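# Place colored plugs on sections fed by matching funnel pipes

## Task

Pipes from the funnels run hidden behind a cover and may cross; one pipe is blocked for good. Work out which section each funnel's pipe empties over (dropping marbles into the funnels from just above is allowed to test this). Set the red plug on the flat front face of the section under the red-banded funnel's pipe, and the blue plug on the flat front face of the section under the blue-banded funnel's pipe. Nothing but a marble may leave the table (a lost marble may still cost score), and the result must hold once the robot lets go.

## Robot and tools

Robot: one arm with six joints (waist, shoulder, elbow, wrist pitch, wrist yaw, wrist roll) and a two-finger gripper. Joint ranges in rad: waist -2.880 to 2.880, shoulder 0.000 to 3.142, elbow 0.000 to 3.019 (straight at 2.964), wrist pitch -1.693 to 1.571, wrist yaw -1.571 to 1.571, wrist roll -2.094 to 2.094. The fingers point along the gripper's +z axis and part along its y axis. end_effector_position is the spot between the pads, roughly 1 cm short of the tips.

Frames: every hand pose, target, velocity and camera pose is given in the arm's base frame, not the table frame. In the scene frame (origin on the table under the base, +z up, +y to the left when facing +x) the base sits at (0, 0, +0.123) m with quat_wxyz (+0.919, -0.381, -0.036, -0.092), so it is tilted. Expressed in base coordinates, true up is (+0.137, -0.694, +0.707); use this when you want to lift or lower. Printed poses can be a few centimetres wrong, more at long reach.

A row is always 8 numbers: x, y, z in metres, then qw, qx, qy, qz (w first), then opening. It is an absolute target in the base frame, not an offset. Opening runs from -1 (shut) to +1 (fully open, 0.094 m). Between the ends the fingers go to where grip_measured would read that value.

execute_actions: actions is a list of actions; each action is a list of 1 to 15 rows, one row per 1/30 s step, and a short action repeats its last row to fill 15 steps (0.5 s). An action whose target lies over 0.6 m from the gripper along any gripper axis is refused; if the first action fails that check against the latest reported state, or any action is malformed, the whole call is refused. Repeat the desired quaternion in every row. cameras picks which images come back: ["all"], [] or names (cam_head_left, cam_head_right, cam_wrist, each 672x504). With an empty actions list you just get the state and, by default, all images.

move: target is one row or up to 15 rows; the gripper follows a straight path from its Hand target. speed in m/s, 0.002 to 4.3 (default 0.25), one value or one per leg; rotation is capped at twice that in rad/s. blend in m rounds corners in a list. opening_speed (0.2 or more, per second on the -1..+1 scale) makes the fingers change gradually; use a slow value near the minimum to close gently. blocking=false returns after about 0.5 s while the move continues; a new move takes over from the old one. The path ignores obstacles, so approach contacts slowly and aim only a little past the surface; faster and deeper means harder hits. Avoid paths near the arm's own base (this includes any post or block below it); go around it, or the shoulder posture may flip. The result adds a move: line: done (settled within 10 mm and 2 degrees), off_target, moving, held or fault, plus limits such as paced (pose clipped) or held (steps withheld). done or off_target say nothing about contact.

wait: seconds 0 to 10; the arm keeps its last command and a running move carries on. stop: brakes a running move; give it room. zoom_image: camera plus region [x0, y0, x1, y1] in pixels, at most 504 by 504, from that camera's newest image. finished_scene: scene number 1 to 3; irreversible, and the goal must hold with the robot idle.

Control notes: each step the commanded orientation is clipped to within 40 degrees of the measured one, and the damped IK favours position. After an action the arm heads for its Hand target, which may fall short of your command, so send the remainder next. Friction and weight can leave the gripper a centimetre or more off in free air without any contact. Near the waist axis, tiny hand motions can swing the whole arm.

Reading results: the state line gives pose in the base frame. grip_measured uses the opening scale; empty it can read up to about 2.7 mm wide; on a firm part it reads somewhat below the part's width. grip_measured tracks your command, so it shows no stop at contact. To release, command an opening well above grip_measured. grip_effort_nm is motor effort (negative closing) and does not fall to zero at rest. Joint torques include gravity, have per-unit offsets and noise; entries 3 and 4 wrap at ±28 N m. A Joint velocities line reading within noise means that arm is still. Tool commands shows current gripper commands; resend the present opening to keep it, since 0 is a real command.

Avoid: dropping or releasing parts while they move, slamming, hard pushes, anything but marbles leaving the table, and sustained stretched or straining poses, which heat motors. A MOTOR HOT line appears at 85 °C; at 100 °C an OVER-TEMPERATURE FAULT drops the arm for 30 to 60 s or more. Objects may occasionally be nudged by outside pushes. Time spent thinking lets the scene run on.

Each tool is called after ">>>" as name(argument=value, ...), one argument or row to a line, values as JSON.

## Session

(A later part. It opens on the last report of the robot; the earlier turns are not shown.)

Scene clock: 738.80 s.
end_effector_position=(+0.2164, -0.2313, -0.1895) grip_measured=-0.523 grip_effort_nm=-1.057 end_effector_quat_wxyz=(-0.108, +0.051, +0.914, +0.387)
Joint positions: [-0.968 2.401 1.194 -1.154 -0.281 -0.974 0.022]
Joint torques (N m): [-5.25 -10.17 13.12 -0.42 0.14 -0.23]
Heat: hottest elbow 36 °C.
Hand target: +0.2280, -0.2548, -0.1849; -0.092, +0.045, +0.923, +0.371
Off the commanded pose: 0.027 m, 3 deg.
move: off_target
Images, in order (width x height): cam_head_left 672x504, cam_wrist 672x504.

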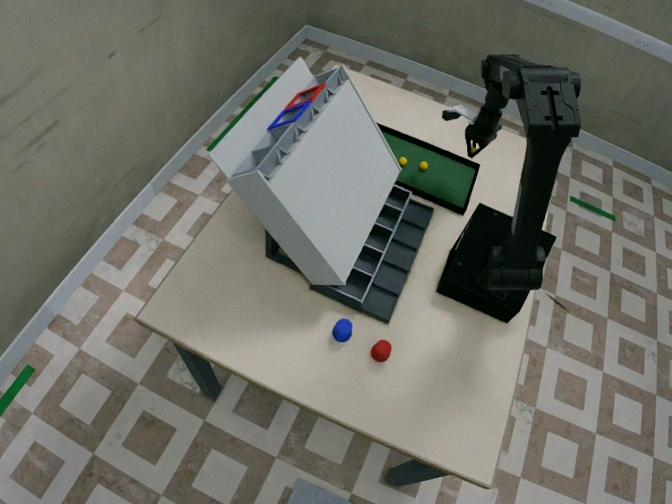

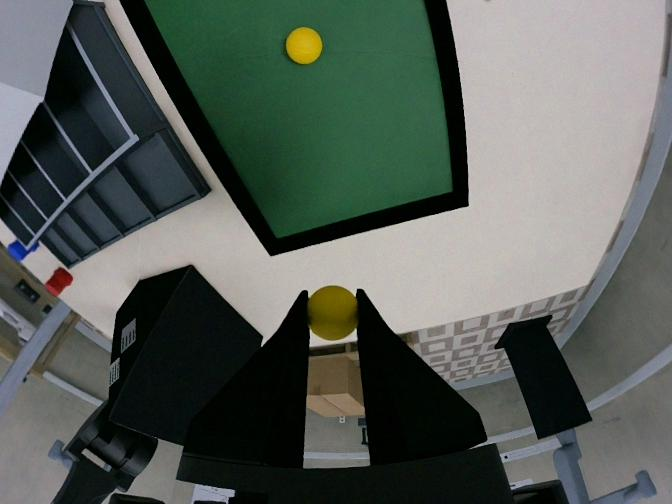

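>>> move(
  target=[0.3752, -0.1966, 0.1972, 0.3557, 0.0776, 0.8481, 0.3842, -0.6],
  speed=0.2,
  cameras=["all"],
)

Scene clock: 770.13 s.
end_effector_position=(+0.3713, -0.1953, +0.1967) grip_measured=-0.523 grip_effort_nm=-1.057 end_effector_quat_wxyz=(+0.352, +0.079, +0.849, +0.387)
Joint positions: [-0.857 1.477 1.029 -1.173 -1.101 -0.703 0.022]
Joint torques (N m): [-3.96 -0.15 10.97 1.99 -0.51 0.04]
Heat: hottest elbow 41 °C.
Hand target: +0.3751, -0.1965, +0.1973; +0.356, +0.077, +0.848, +0.384
Off the commanded pose: 0.004 m, 0 deg.
move: done

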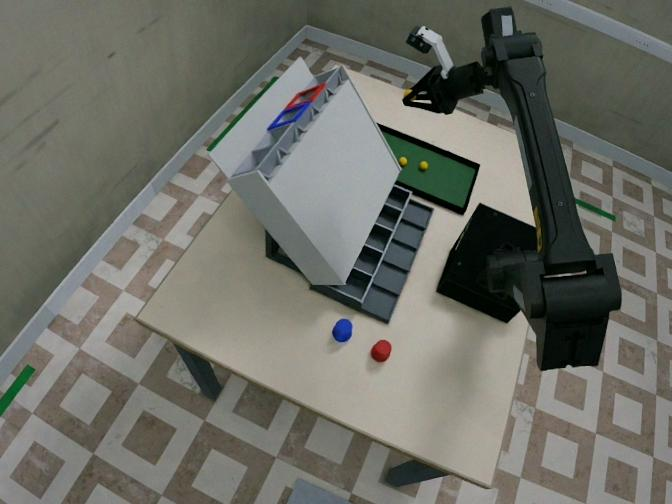

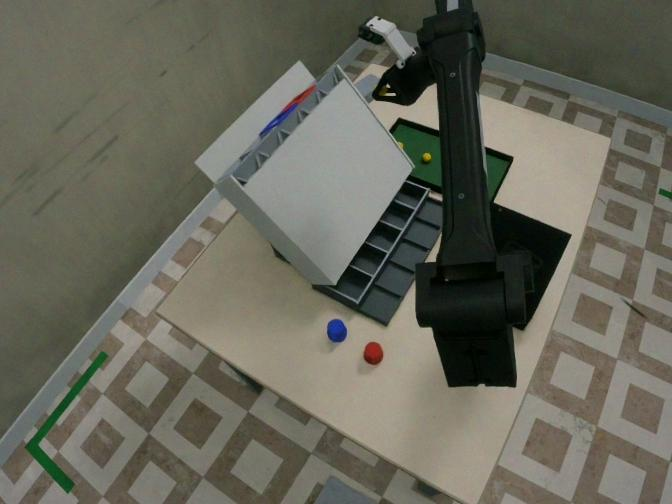

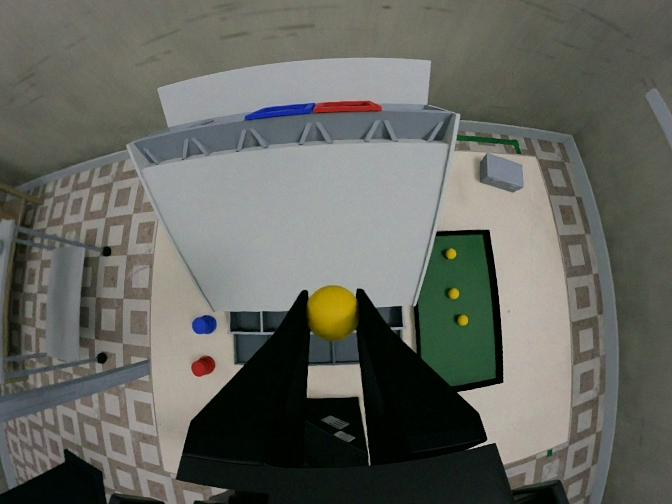

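>>> zoom_image(
  camera="cam_wrist",
  region=[120, 50, 470, 200],
)

>>> zoom_image(
  camera="cam_head_left",
  region=[200, 50, 360, 190],
)

>>> zoom_image(
  camera="cam_head_right",
  region=[190, 50, 350, 190],
)

Scaled by 1.440 from the camera's 672x504 image, which has a finer 960x720 frame.

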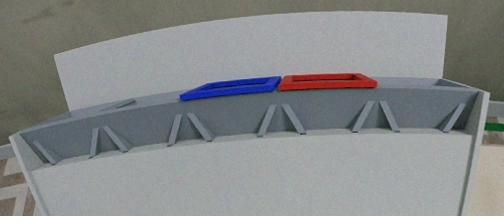

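Scaled by 3.150 from the camera's 672x504 image, which has a finer 960x720 frame.

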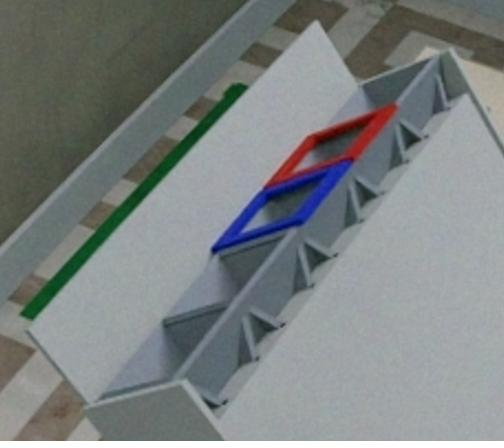

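Scaled by 3.150 from the camera's 672x504 image, which has a finer 960x720 frame.

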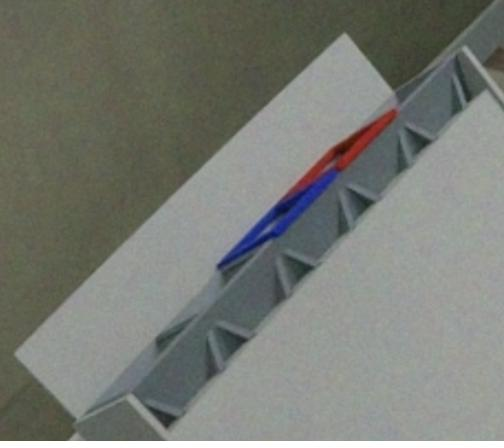

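>>> move(
  target=[0.5974, -0.1341, 0.1592, 0.3184, 0.0608, 0.8629, 0.3872, -0.6],
  speed=0.15,
  cameras=["all"],
)

Scene clock: 878.63 s.
end_effector_position=(+0.5764, -0.1236, +0.1377) grip_measured=-0.523 grip_effort_nm=-1.053 end_effector_quat_wxyz=(+0.292, +0.071, +0.867, +0.398)
Joint positions: [-0.455 1.799 1.277 -0.641 -0.979 -0.072 0.022]
Joint torques (N m): [-9.29 -5.3 14.91 2.17 0.11 0.04]
Heat: hottest elbow 43 °C.
Hand target: +0.5956, -0.1335, +0.1600; +0.319, +0.061, +0.863, +0.387
Off the commanded pose: 0.032 m, 3 deg.
move: off_target

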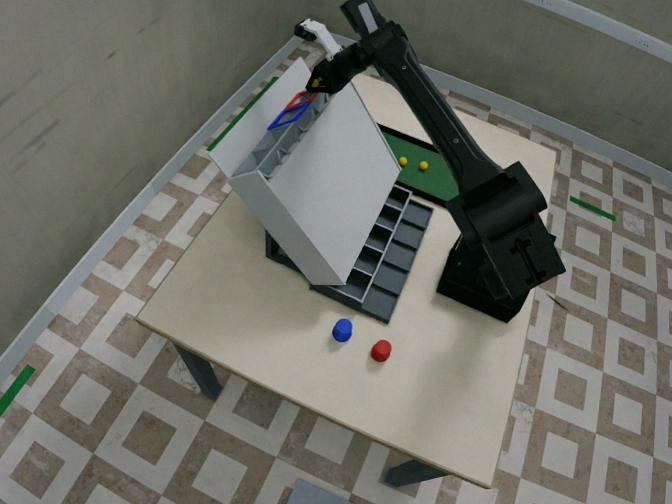

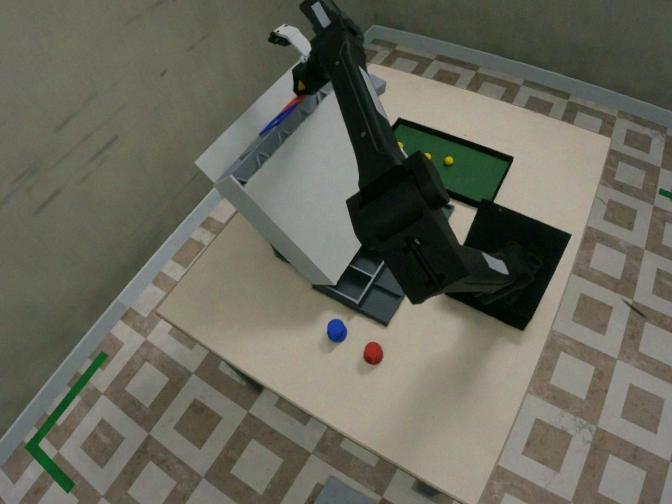

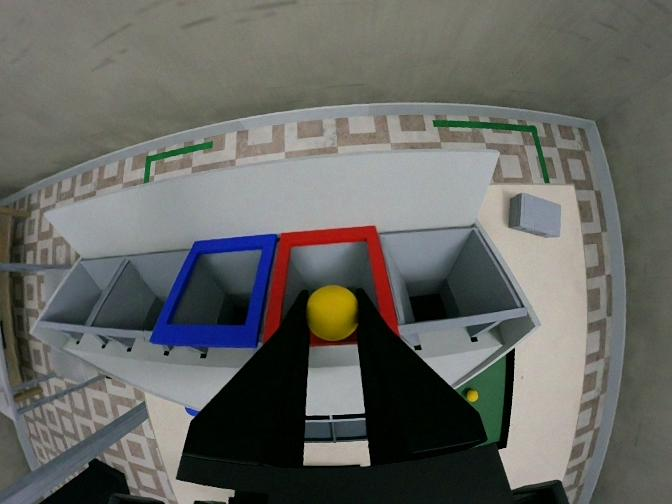

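>>> move(
  target=[0.6074, -0.1126, 0.1430, 0.3184, 0.0608, 0.8629, 0.3872, -0.6],
  speed=0.08,
  cameras=["all"],
)

>>> zoom_image(
  camera="cam_wrist",
  region=[180, 180, 500, 420],
)

>>> zoom_image(
  camera="cam_head_left",
  region=[230, 20, 390, 160],
)

Scene clock: 898.57 s.
end_effector_position=(+0.5956, -0.1082, +0.1339) grip_measured=-0.523 grip_effort_nm=-1.057 end_effector_quat_wxyz=(+0.304, +0.065, +0.866, +0.392)
Joint positions: [-0.413 1.814 1.277 -0.541 -0.958 -0.005 0.022]
Joint torques (N m): [-9.52 -5.48 12.23 2.26 0.17 0.04]
Heat: hottest elbow 48 °C.
Hand target: +0.6069, -0.1125, +0.1434; +0.319, +0.061, +0.863, +0.387
Off the commanded pose: 0.016 m, 2 deg.
move: off_target

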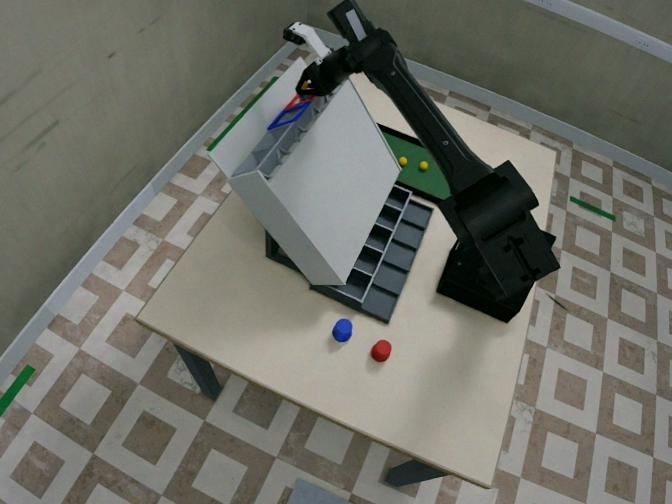

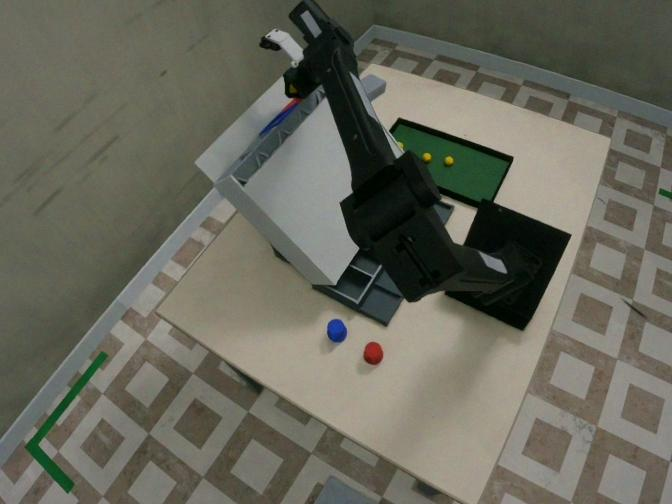

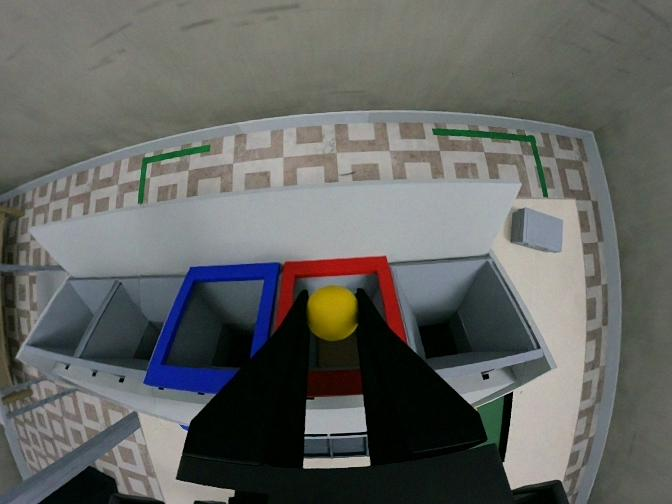

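Scaled by 1.575 from the camera's 672x504 image, which has a finer 960x720 frame.

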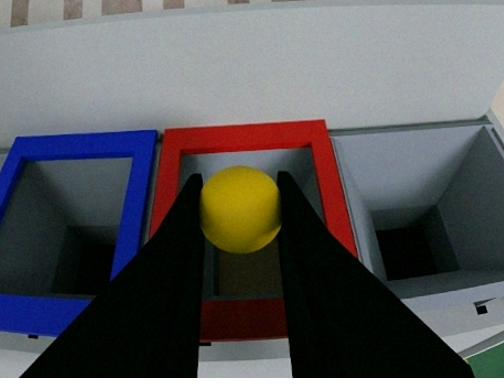

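Scaled by 3.150 from the camera's 672x504 image, which has a finer 960x720 frame.

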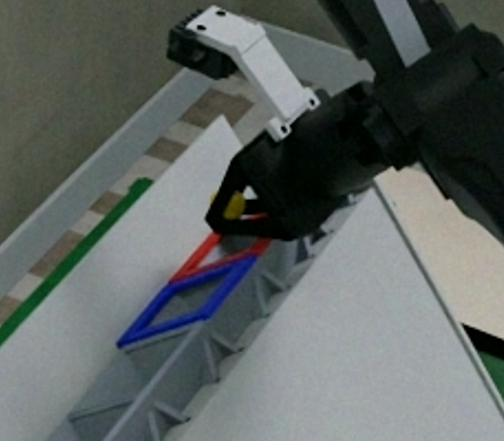

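>>> move(
  target=[0.6074, -0.1126, 0.1430, 0.3184, 0.0608, 0.8629, 0.3872, 0.0],
  speed=0.08,
  opening_speed=1.5,
  cameras=["all"],
)

>>> zoom_image(
  camera="cam_head_left",
  region=[290, 170, 450, 330],
)

Scene clock: 908.20 s.
end_effector_position=(+0.5956, -0.1082, +0.1339) grip_measured=-0.001 grip_effort_nm=0.056 end_effector_quat_wxyz=(+0.304, +0.065, +0.866, +0.392)
Joint positions: [-0.413 1.814 1.277 -0.541 -0.958 -0.004 0.047]
Joint torques (N m): [-9.52 -5.48 12.23 2.25 0.17 0.03]
Heat: hottest elbow 48 °C.
Hand target: +0.6069, -0.1125, +0.1433; +0.318, +0.061, +0.863, +0.387
Off the commanded pose: 0.016 m, 2 deg.
move: off_target

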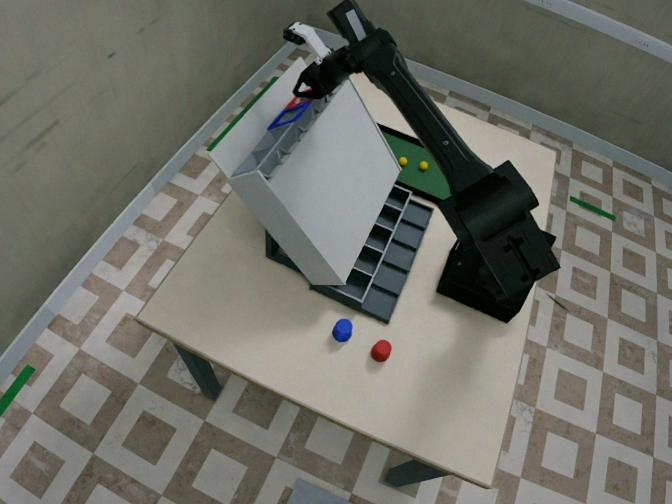

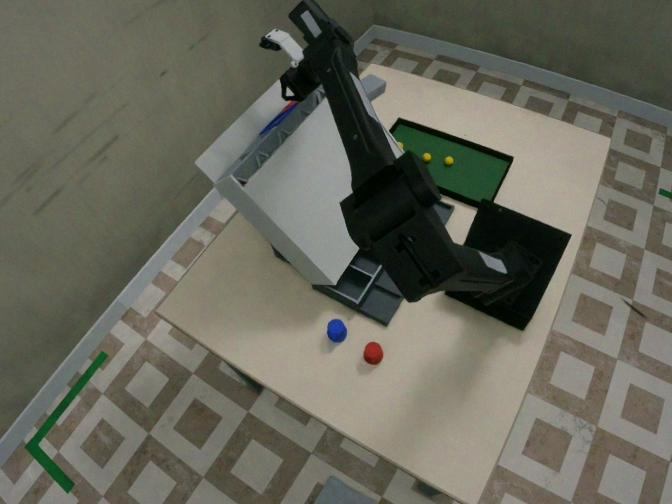

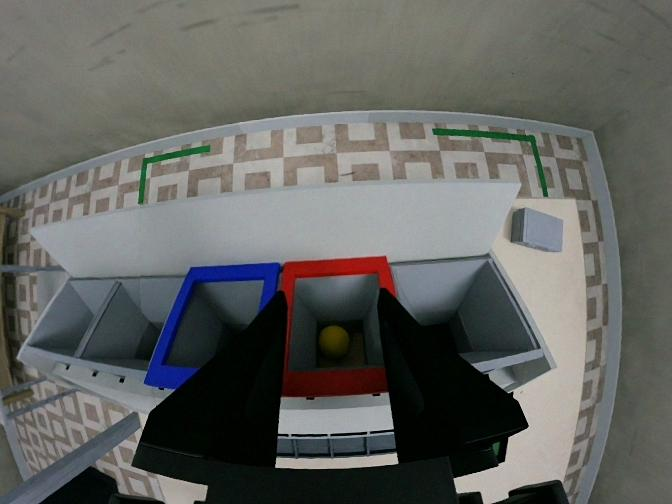

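Scaled by 3.150 from the camera's 672x504 image, which has a finer 960x720 frame.

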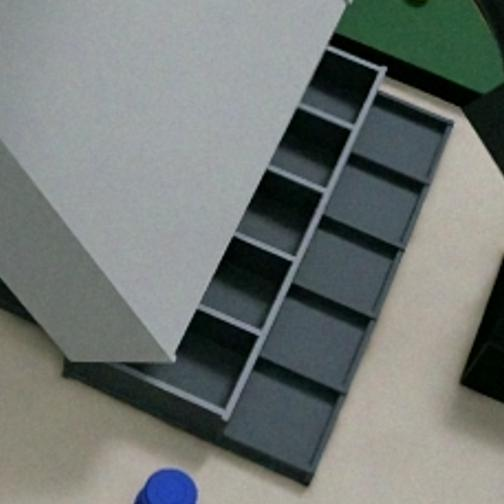

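>>> wait(
  seconds=1.0,
  cameras=["all"],
)

>>> zoom_image(
  camera="cam_wrist",
  region=[20, 230, 560, 420],
)

Scene clock: 915.57 s.
end_effector_position=(+0.5956, -0.1082, +0.1339) grip_measured=-0.001 grip_effort_nm=0.046 end_effector_quat_wxyz=(+0.304, +0.065, +0.866, +0.392)
Joint positions: [-0.413 1.814 1.277 -0.541 -0.958 -0.004 0.047]
Joint torques (N m): [-9.52 -5.48 12.22 2.25 0.17 0.03]
Heat: hottest elbow 48 °C.
Hand target: +0.6069, -0.1125, +0.1433; +0.318, +0.061, +0.863, +0.387
Tool commands: gripper/opening=+0.0
Off the commanded pose: 0.016 m, 2 deg.
wait: 1.00 s; at rest from the start

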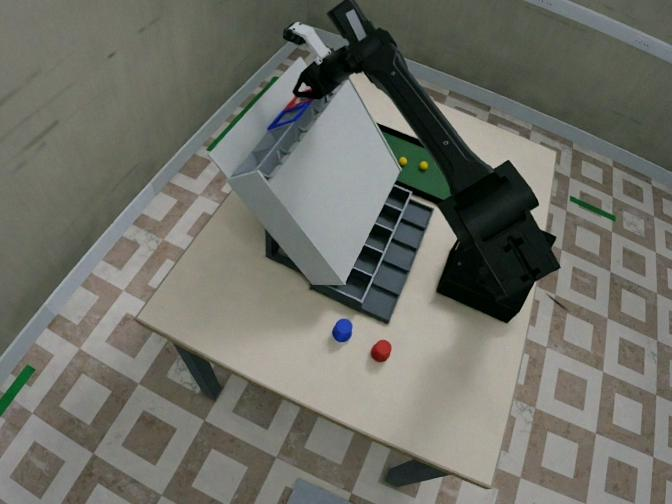

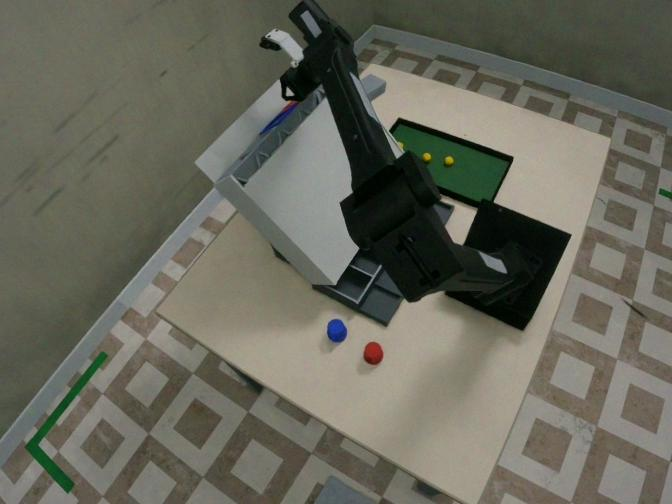

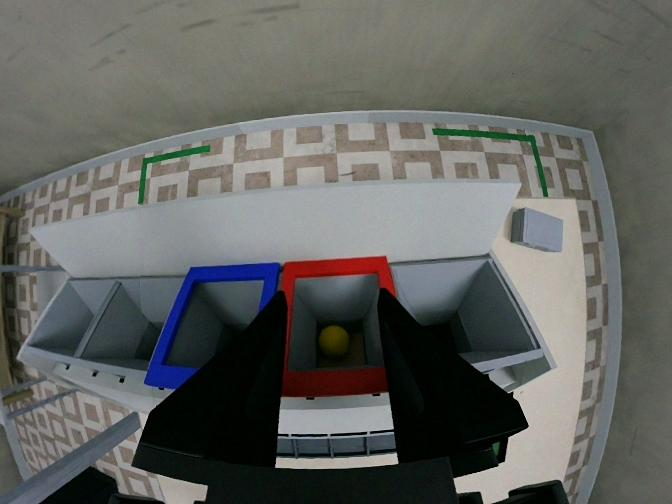

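Region (20, 230, 560, 420) is 540x190 pixels. A region can be at most 504 by 504 pixels.

>>> zoom_image(
  camera="cam_wrist",
  region=[240, 240, 430, 420],
)

>>> zoom_image(
  camera="cam_wrist",
  region=[10, 230, 250, 420],
)

>>> zoom_image(
  camera="cam_wrist",
  region=[380, 230, 570, 400],
)

Scaled by 2.653 from the camera's 672x504 image, which has a finer 960x720 frame.

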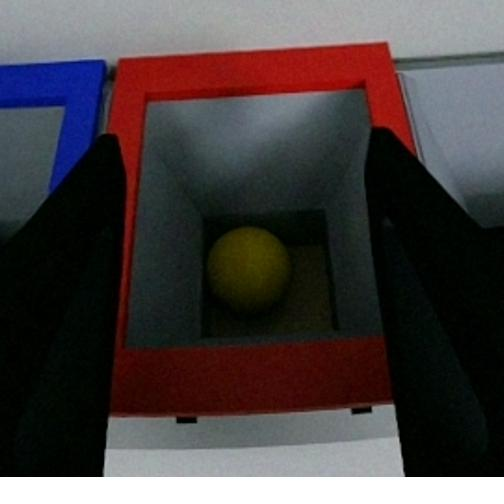

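Scaled by 2.100 from the camera's 672x504 image, which has a finer 960x720 frame.

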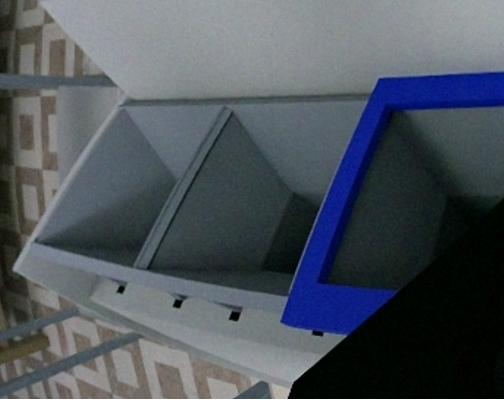

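Scaled by 2.653 from the camera's 672x504 image, which has a finer 960x720 frame.

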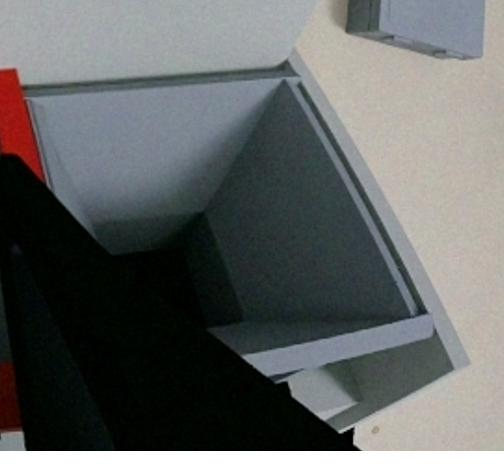

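>>> move(
  target=[
    [0.5475, -0.1909, 0.1837, 0.3184, 0.0608, 0.8629, 0.3872, 0.0],
    [0.4055, -0.2410, -0.0643, 0.0924, 0.0540, 0.9215, 0.3728, 0.0],
    [0.3372, -0.1769, -0.2286, -0.0919, 0.0448, 0.9225, 0.3715, 0.28],
  ],
  speed=0.25,
  blend=[0.04, 0.06, 0.0],
  cameras=["all"],
)

Scene clock: 962.57 s.
end_effector_position=(+0.3178, -0.1616, -0.2313) grip_measured=+0.279 grip_effort_nm=0.046 end_effector_quat_wxyz=(-0.110, +0.047, +0.913, +0.390)
Joint positions: [-0.689 2.511 1.286 -1.064 -0.47 -0.766 0.06]
Joint torques (N m): [-7.3 -11.46 10.74 0.62 0.11 0.03]
Heat: hottest elbow 48 °C.
Hand target: +0.3368, -0.1767, -0.2278; -0.092, +0.045, +0.923, +0.372
Off the commanded pose: 0.025 m, 3 deg.
move: off_target; target 3's new opening was sent with the hand 0.025 m and 3 deg from that target

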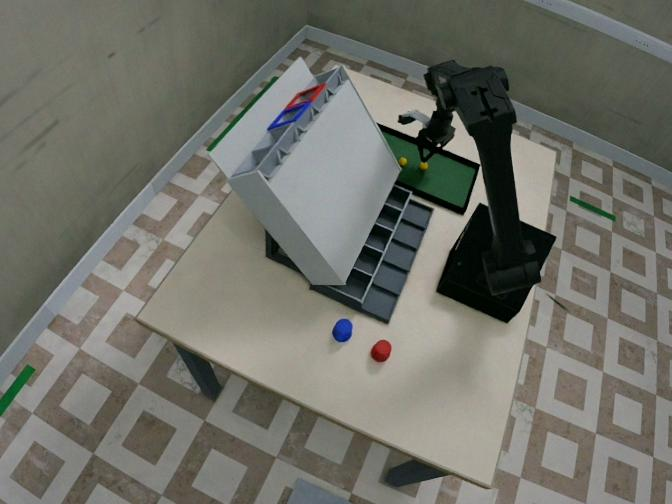

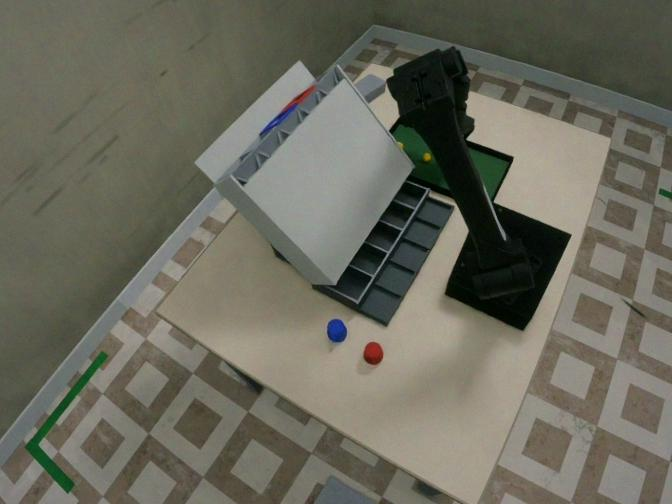

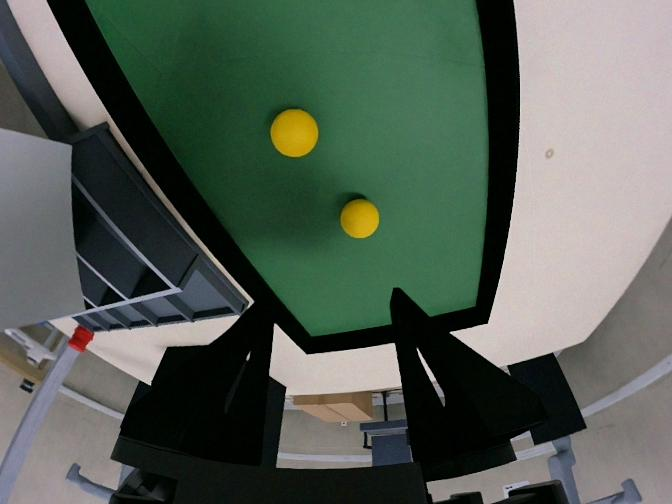

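>>> move(
  target=[0.3223, -0.1265, -0.2951, -0.0919, 0.0448, 0.9225, 0.3715, 0.28],
  speed=0.1,
  cameras=["cam_wrist"],
)

>>> zoom_image(
  camera="cam_wrist",
  region=[180, 180, 500, 420],
)

Scene clock: 980.40 s.
end_effector_position=(+0.3195, -0.1272, -0.2926) grip_measured=+0.279 grip_effort_nm=0.046 end_effector_quat_wxyz=(-0.094, +0.041, +0.921, +0.375)
Joint positions: [-0.622 2.621 1.271 -0.861 -0.506 -0.704 0.06]
Joint torques (N m): [-7.36 -10.64 7.2 0.77 -0.09 0.05]
Heat: hottest elbow 45 °C.
Hand target: +0.3224, -0.1265, -0.2950; -0.092, +0.045, +0.923, +0.372
Off the commanded pose: 0.004 m, 1 deg.
move: done
Images, in order (width x height): cam_wrist 672x504.

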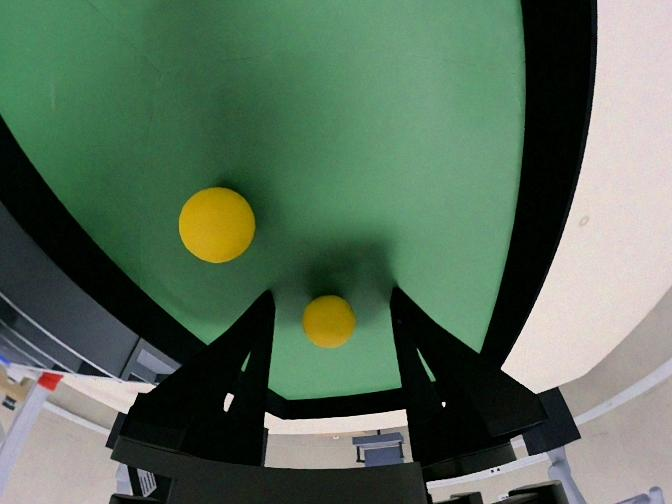

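Scaled by 1.575 from the camera's 672x504 image, which has a finer 960x720 frame.

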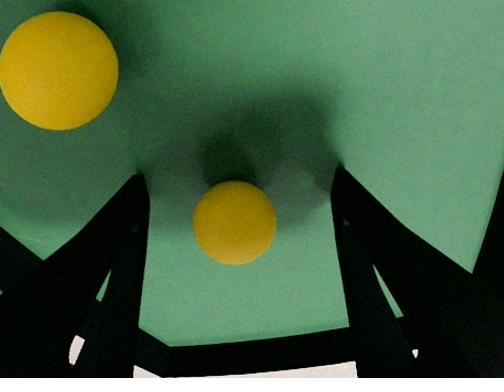

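>>> move(
  target=[0.3195, -0.1272, -0.2935, -0.0919, 0.0448, 0.9225, 0.3715, -0.6],
  speed=0.05,
  opening_speed=0.6,
  cameras=["cam_wrist"],
)

Scene clock: 987.50 s.
end_effector_position=(+0.3194, -0.1272, -0.2930) grip_measured=-0.521 grip_effort_nm=-1.013 end_effector_quat_wxyz=(-0.093, +0.042, +0.922, +0.374)
Joint positions: [-0.622 2.621 1.27 -0.858 -0.506 -0.703 0.022]
Joint torques (N m): [-7.77 -10.93 6.58 0.69 0.03 -0.01]
Heat: hottest elbow 45 °C.
Hand target: +0.3195, -0.1272, -0.2934; -0.092, +0.045, +0.923, +0.372
Off the commanded pose: 0.001 m, 1 deg.
move: done
Images, in order (width x height): cam_wrist 672x504.

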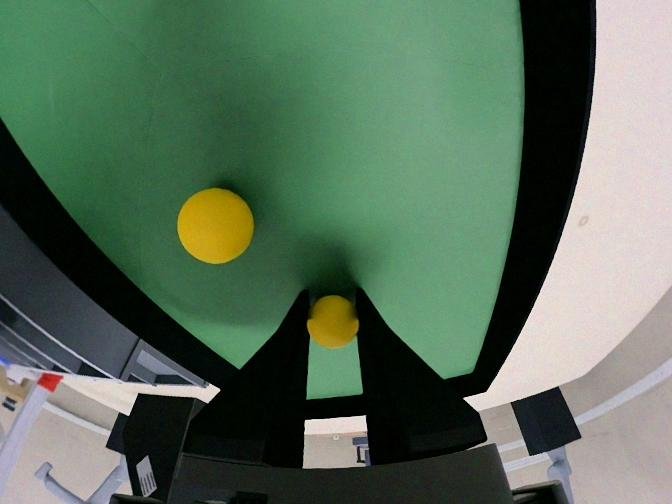

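>>> move(
  target=[
    [0.3541, -0.2369, -0.1635, -0.0919, 0.0448, 0.9225, 0.3715, -0.6],
    [0.4776, -0.2482, 0.1268, 0.2805, 0.0439, 0.8759, 0.3895, -0.6],
    [0.5896, -0.0967, 0.2256, 0.3184, 0.0608, 0.8629, 0.3872, -0.6],
    [0.5953, -0.0631, 0.1939, 0.3184, 0.0608, 0.8629, 0.3872, -0.6],
  ],
  speed=0.25,
  blend=[0.05, 0.05, 0.02, 0.0],
  cameras=["all"],
)

>>> zoom_image(
  camera="cam_wrist",
  region=[180, 180, 500, 420],
)

Scene clock: 1005.93 s.
end_effector_position=(+0.5901, -0.0562, +0.1864) grip_measured=-0.523 grip_effort_nm=-1.057 end_effector_quat_wxyz=(+0.306, +0.058, +0.866, +0.391)
Joint positions: [-0.326 1.685 1.242 -0.539 -0.915 0.104 0.022]
Joint torques (N m): [-10.05 -5.19 10.45 2.26 0.24 0.03]
Heat: hottest elbow 43 °C.
Hand target: +0.5950, -0.0631, +0.1939; +0.318, +0.061, +0.863, +0.387
Off the commanded pose: 0.011 m, 2 deg.
move: off_target

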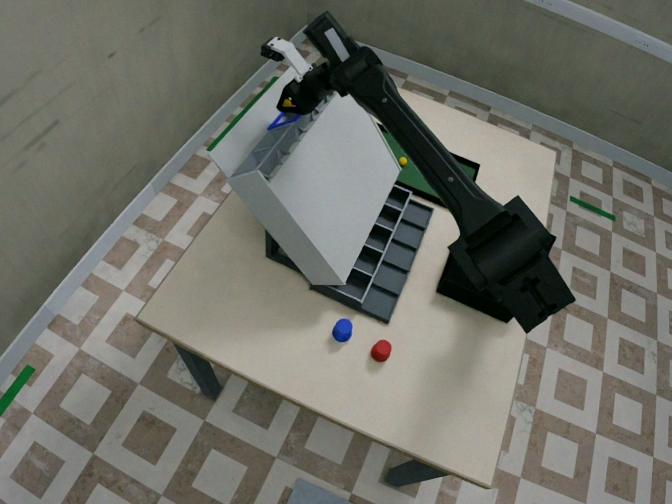

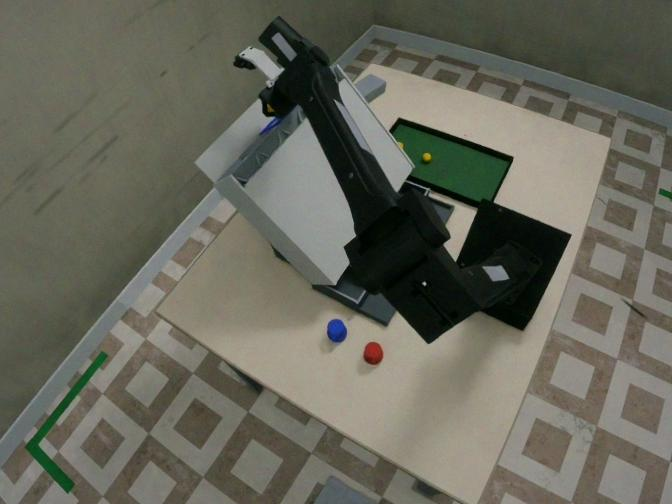

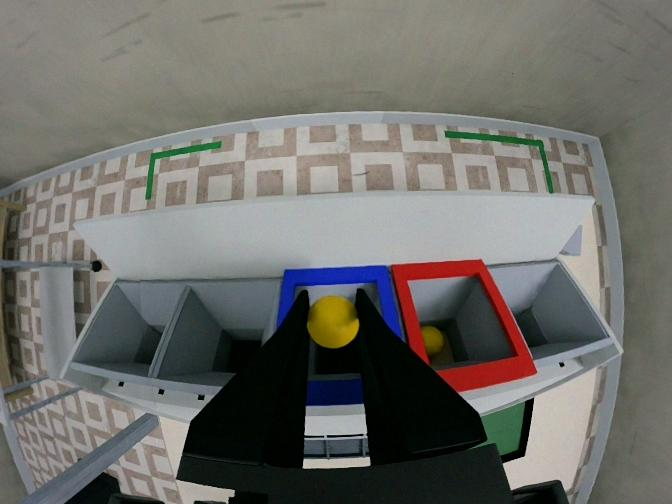

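Scaled by 1.575 from the camera's 672x504 image, which has a finer 960x720 frame.

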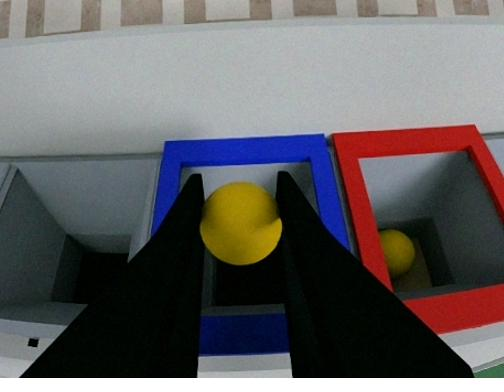

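>>> move(
  target=[0.5953, -0.0631, 0.1939, 0.3184, 0.0608, 0.8629, 0.3872, 0.0],
  speed=0.08,
  opening_speed=2.0,
  cameras=["all"],
)

>>> wait(
  seconds=1.0,
  cameras=["all"],
)

>>> zoom_image(
  camera="cam_head_left",
  region=[290, 170, 450, 330],
)

Scene clock: 1015.00 s.
end_effector_position=(+0.5901, -0.0562, +0.1864) grip_measured=-0.001 grip_effort_nm=0.046 end_effector_quat_wxyz=(+0.305, +0.059, +0.866, +0.391)
Joint positions: [-0.326 1.685 1.242 -0.539 -0.915 0.106 0.047]
Joint torques (N m): [-10.05 -5.19 10.43 2.26 0.25 0.03]
Heat: hottest elbow 43 °C.
Hand target: +0.5950, -0.0631, +0.1939; +0.318, +0.061, +0.863, +0.387
Off the commanded pose: 0.011 m, 2 deg.
move: off_target

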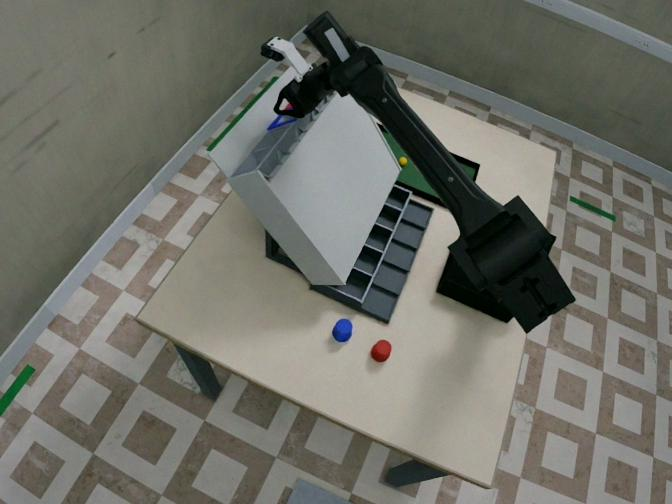

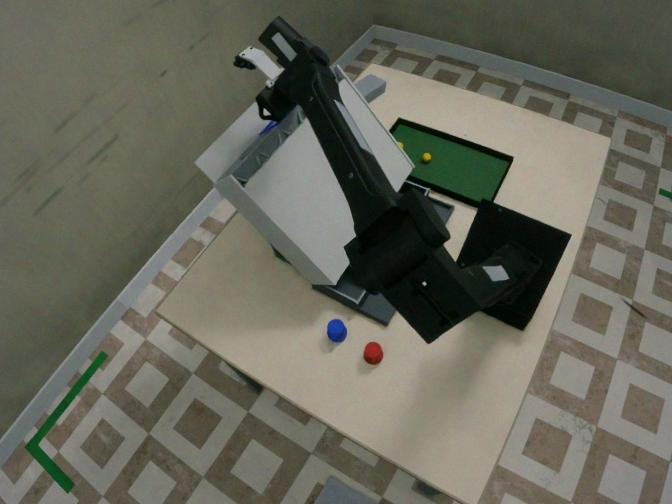

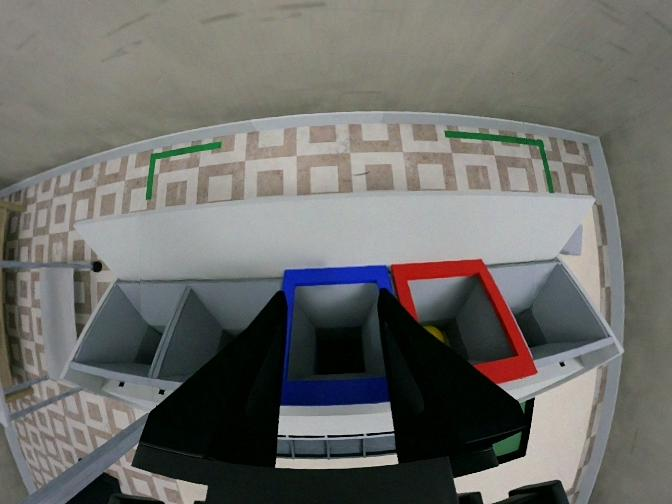

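Scene clock: 1016.00 s.
end_effector_position=(+0.5901, -0.0562, +0.1864) grip_measured=-0.001 grip_effort_nm=0.051 end_effector_quat_wxyz=(+0.305, +0.059, +0.866, +0.391)
Joint positions: [-0.326 1.685 1.242 -0.539 -0.915 0.106 0.047]
Joint torques (N m): [-10.05 -5.19 10.44 2.25 0.25 0.03]
Heat: hottest elbow 43 °C.
Hand target: +0.5950, -0.0631, +0.1939; +0.318, +0.061, +0.863, +0.387
Tool commands: gripper/opening=+0.0
Off the commanded pose: 0.011 m, 2 deg.
wait: 1.00 s; at rest by 0.17 s

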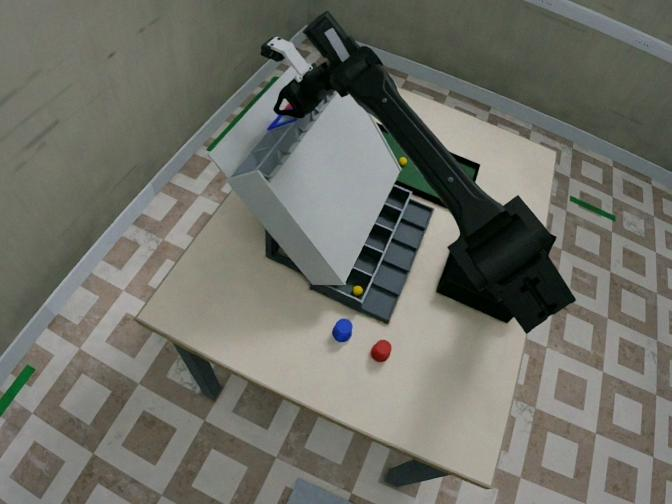

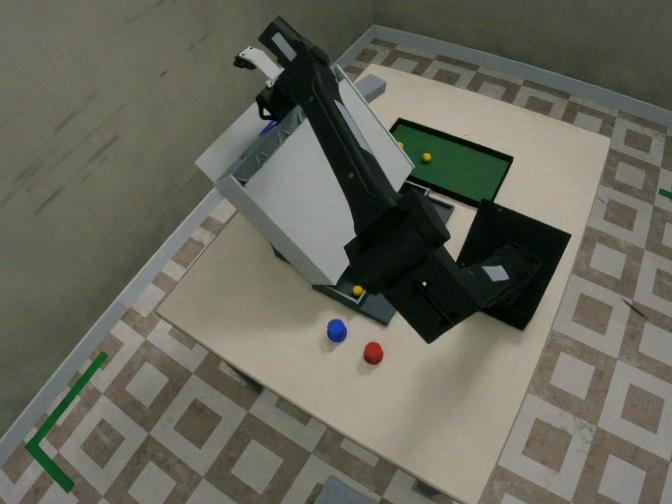

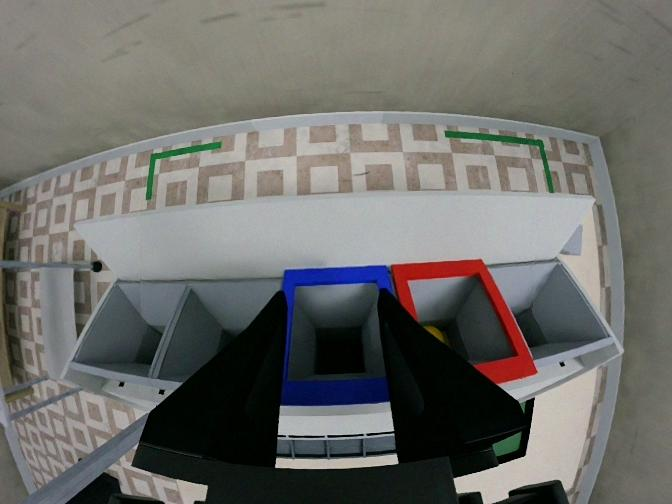

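Scaled by 3.150 from the camera's 672x504 image, which has a finer 960x720 frame.

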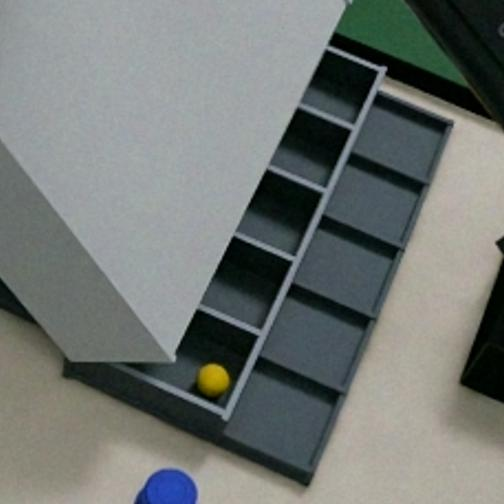

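>>> move(
  target=[
    [0.5432, -0.1701, 0.2049, 0.3184, 0.0608, 0.8629, 0.3872, 0.0],
    [0.4545, -0.2312, -0.0359, 0.0924, 0.0540, 0.9215, 0.3728, 0.0],
    [0.3986, -0.1624, -0.2262, -0.0919, 0.0448, 0.9225, 0.3715, 0.28],
  ],
  speed=0.25,
  blend=[0.05, 0.06, 0.0],
  cameras=["cam_wrist", "cam_head_left"],
)

Scene clock: 1046.47 s.
end_effector_position=(+0.3733, -0.1464, -0.2307) grip_measured=+0.279 grip_effort_nm=0.046 end_effector_quat_wxyz=(-0.115, +0.049, +0.913, +0.389)
Joint positions: [-0.59 2.54 1.399 -1.113 -0.529 -0.675 0.06]
Joint torques (N m): [-8.53 -11.81 11.81 0.51 0.12 0.03]
Heat: hottest elbow 44 °C.
Hand target: +0.3980, -0.1621, -0.2250; -0.092, +0.045, +0.923, +0.372
Off the commanded pose: 0.030 m, 4 deg.
move: off_target; target 3's new opening was sent with the hand 0.030 m and 4 deg from that target
Images, in order (width x height): cam_head_left 672x504, cam_wrist 672x504.

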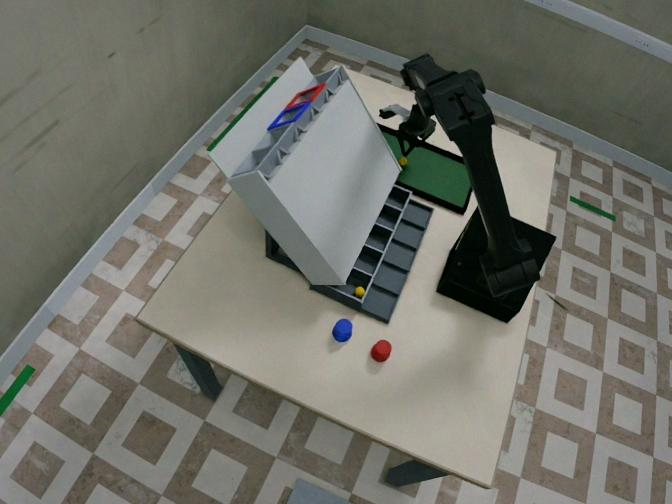

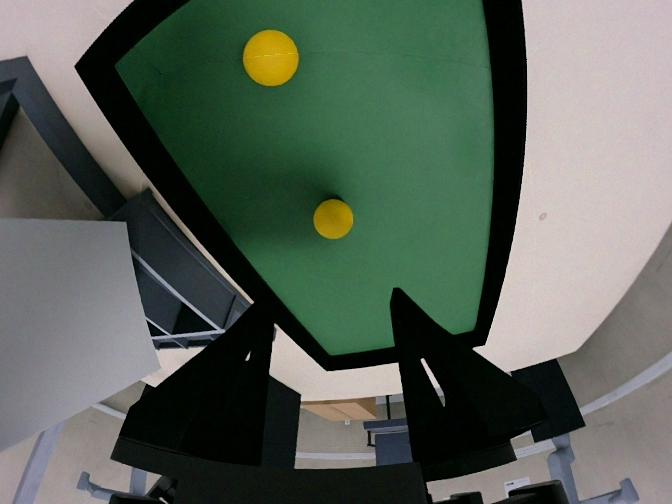

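>>> move(
  target=[
    [0.3763, -0.1009, -0.2811, -0.0919, 0.0448, 0.9225, 0.3715, 0.28],
    [0.3763, -0.1009, -0.2811, -0.0919, 0.0448, 0.9225, 0.3715, -0.6],
  ],
  speed=0.1,
  opening_speed=0.8,
  cameras=["cam_wrist"],
)

Scene clock: 1064.37 s.
end_effector_position=(+0.3738, -0.1024, -0.2789) grip_measured=-0.524 grip_effort_nm=-1.057 end_effector_quat_wxyz=(-0.093, +0.042, +0.922, +0.374)
Joint positions: [-0.508 2.599 1.334 -0.887 -0.571 -0.592 0.022]
Joint torques (N m): [-8.64 -10.58 7.16 0.66 -0.08 0.03]
Heat: hottest elbow 44 °C.
Hand target: +0.3763, -0.1008, -0.2810; -0.092, +0.045, +0.923, +0.372
Off the commanded pose: 0.004 m, 0 deg.
move: done
Images, in order (width x height): cam_wrist 672x504.

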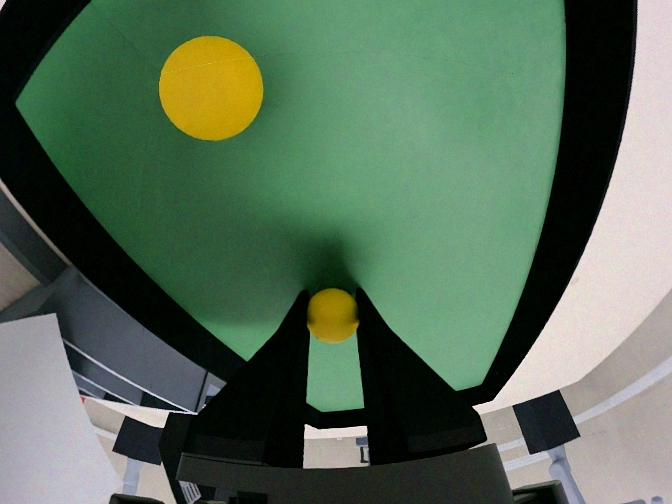

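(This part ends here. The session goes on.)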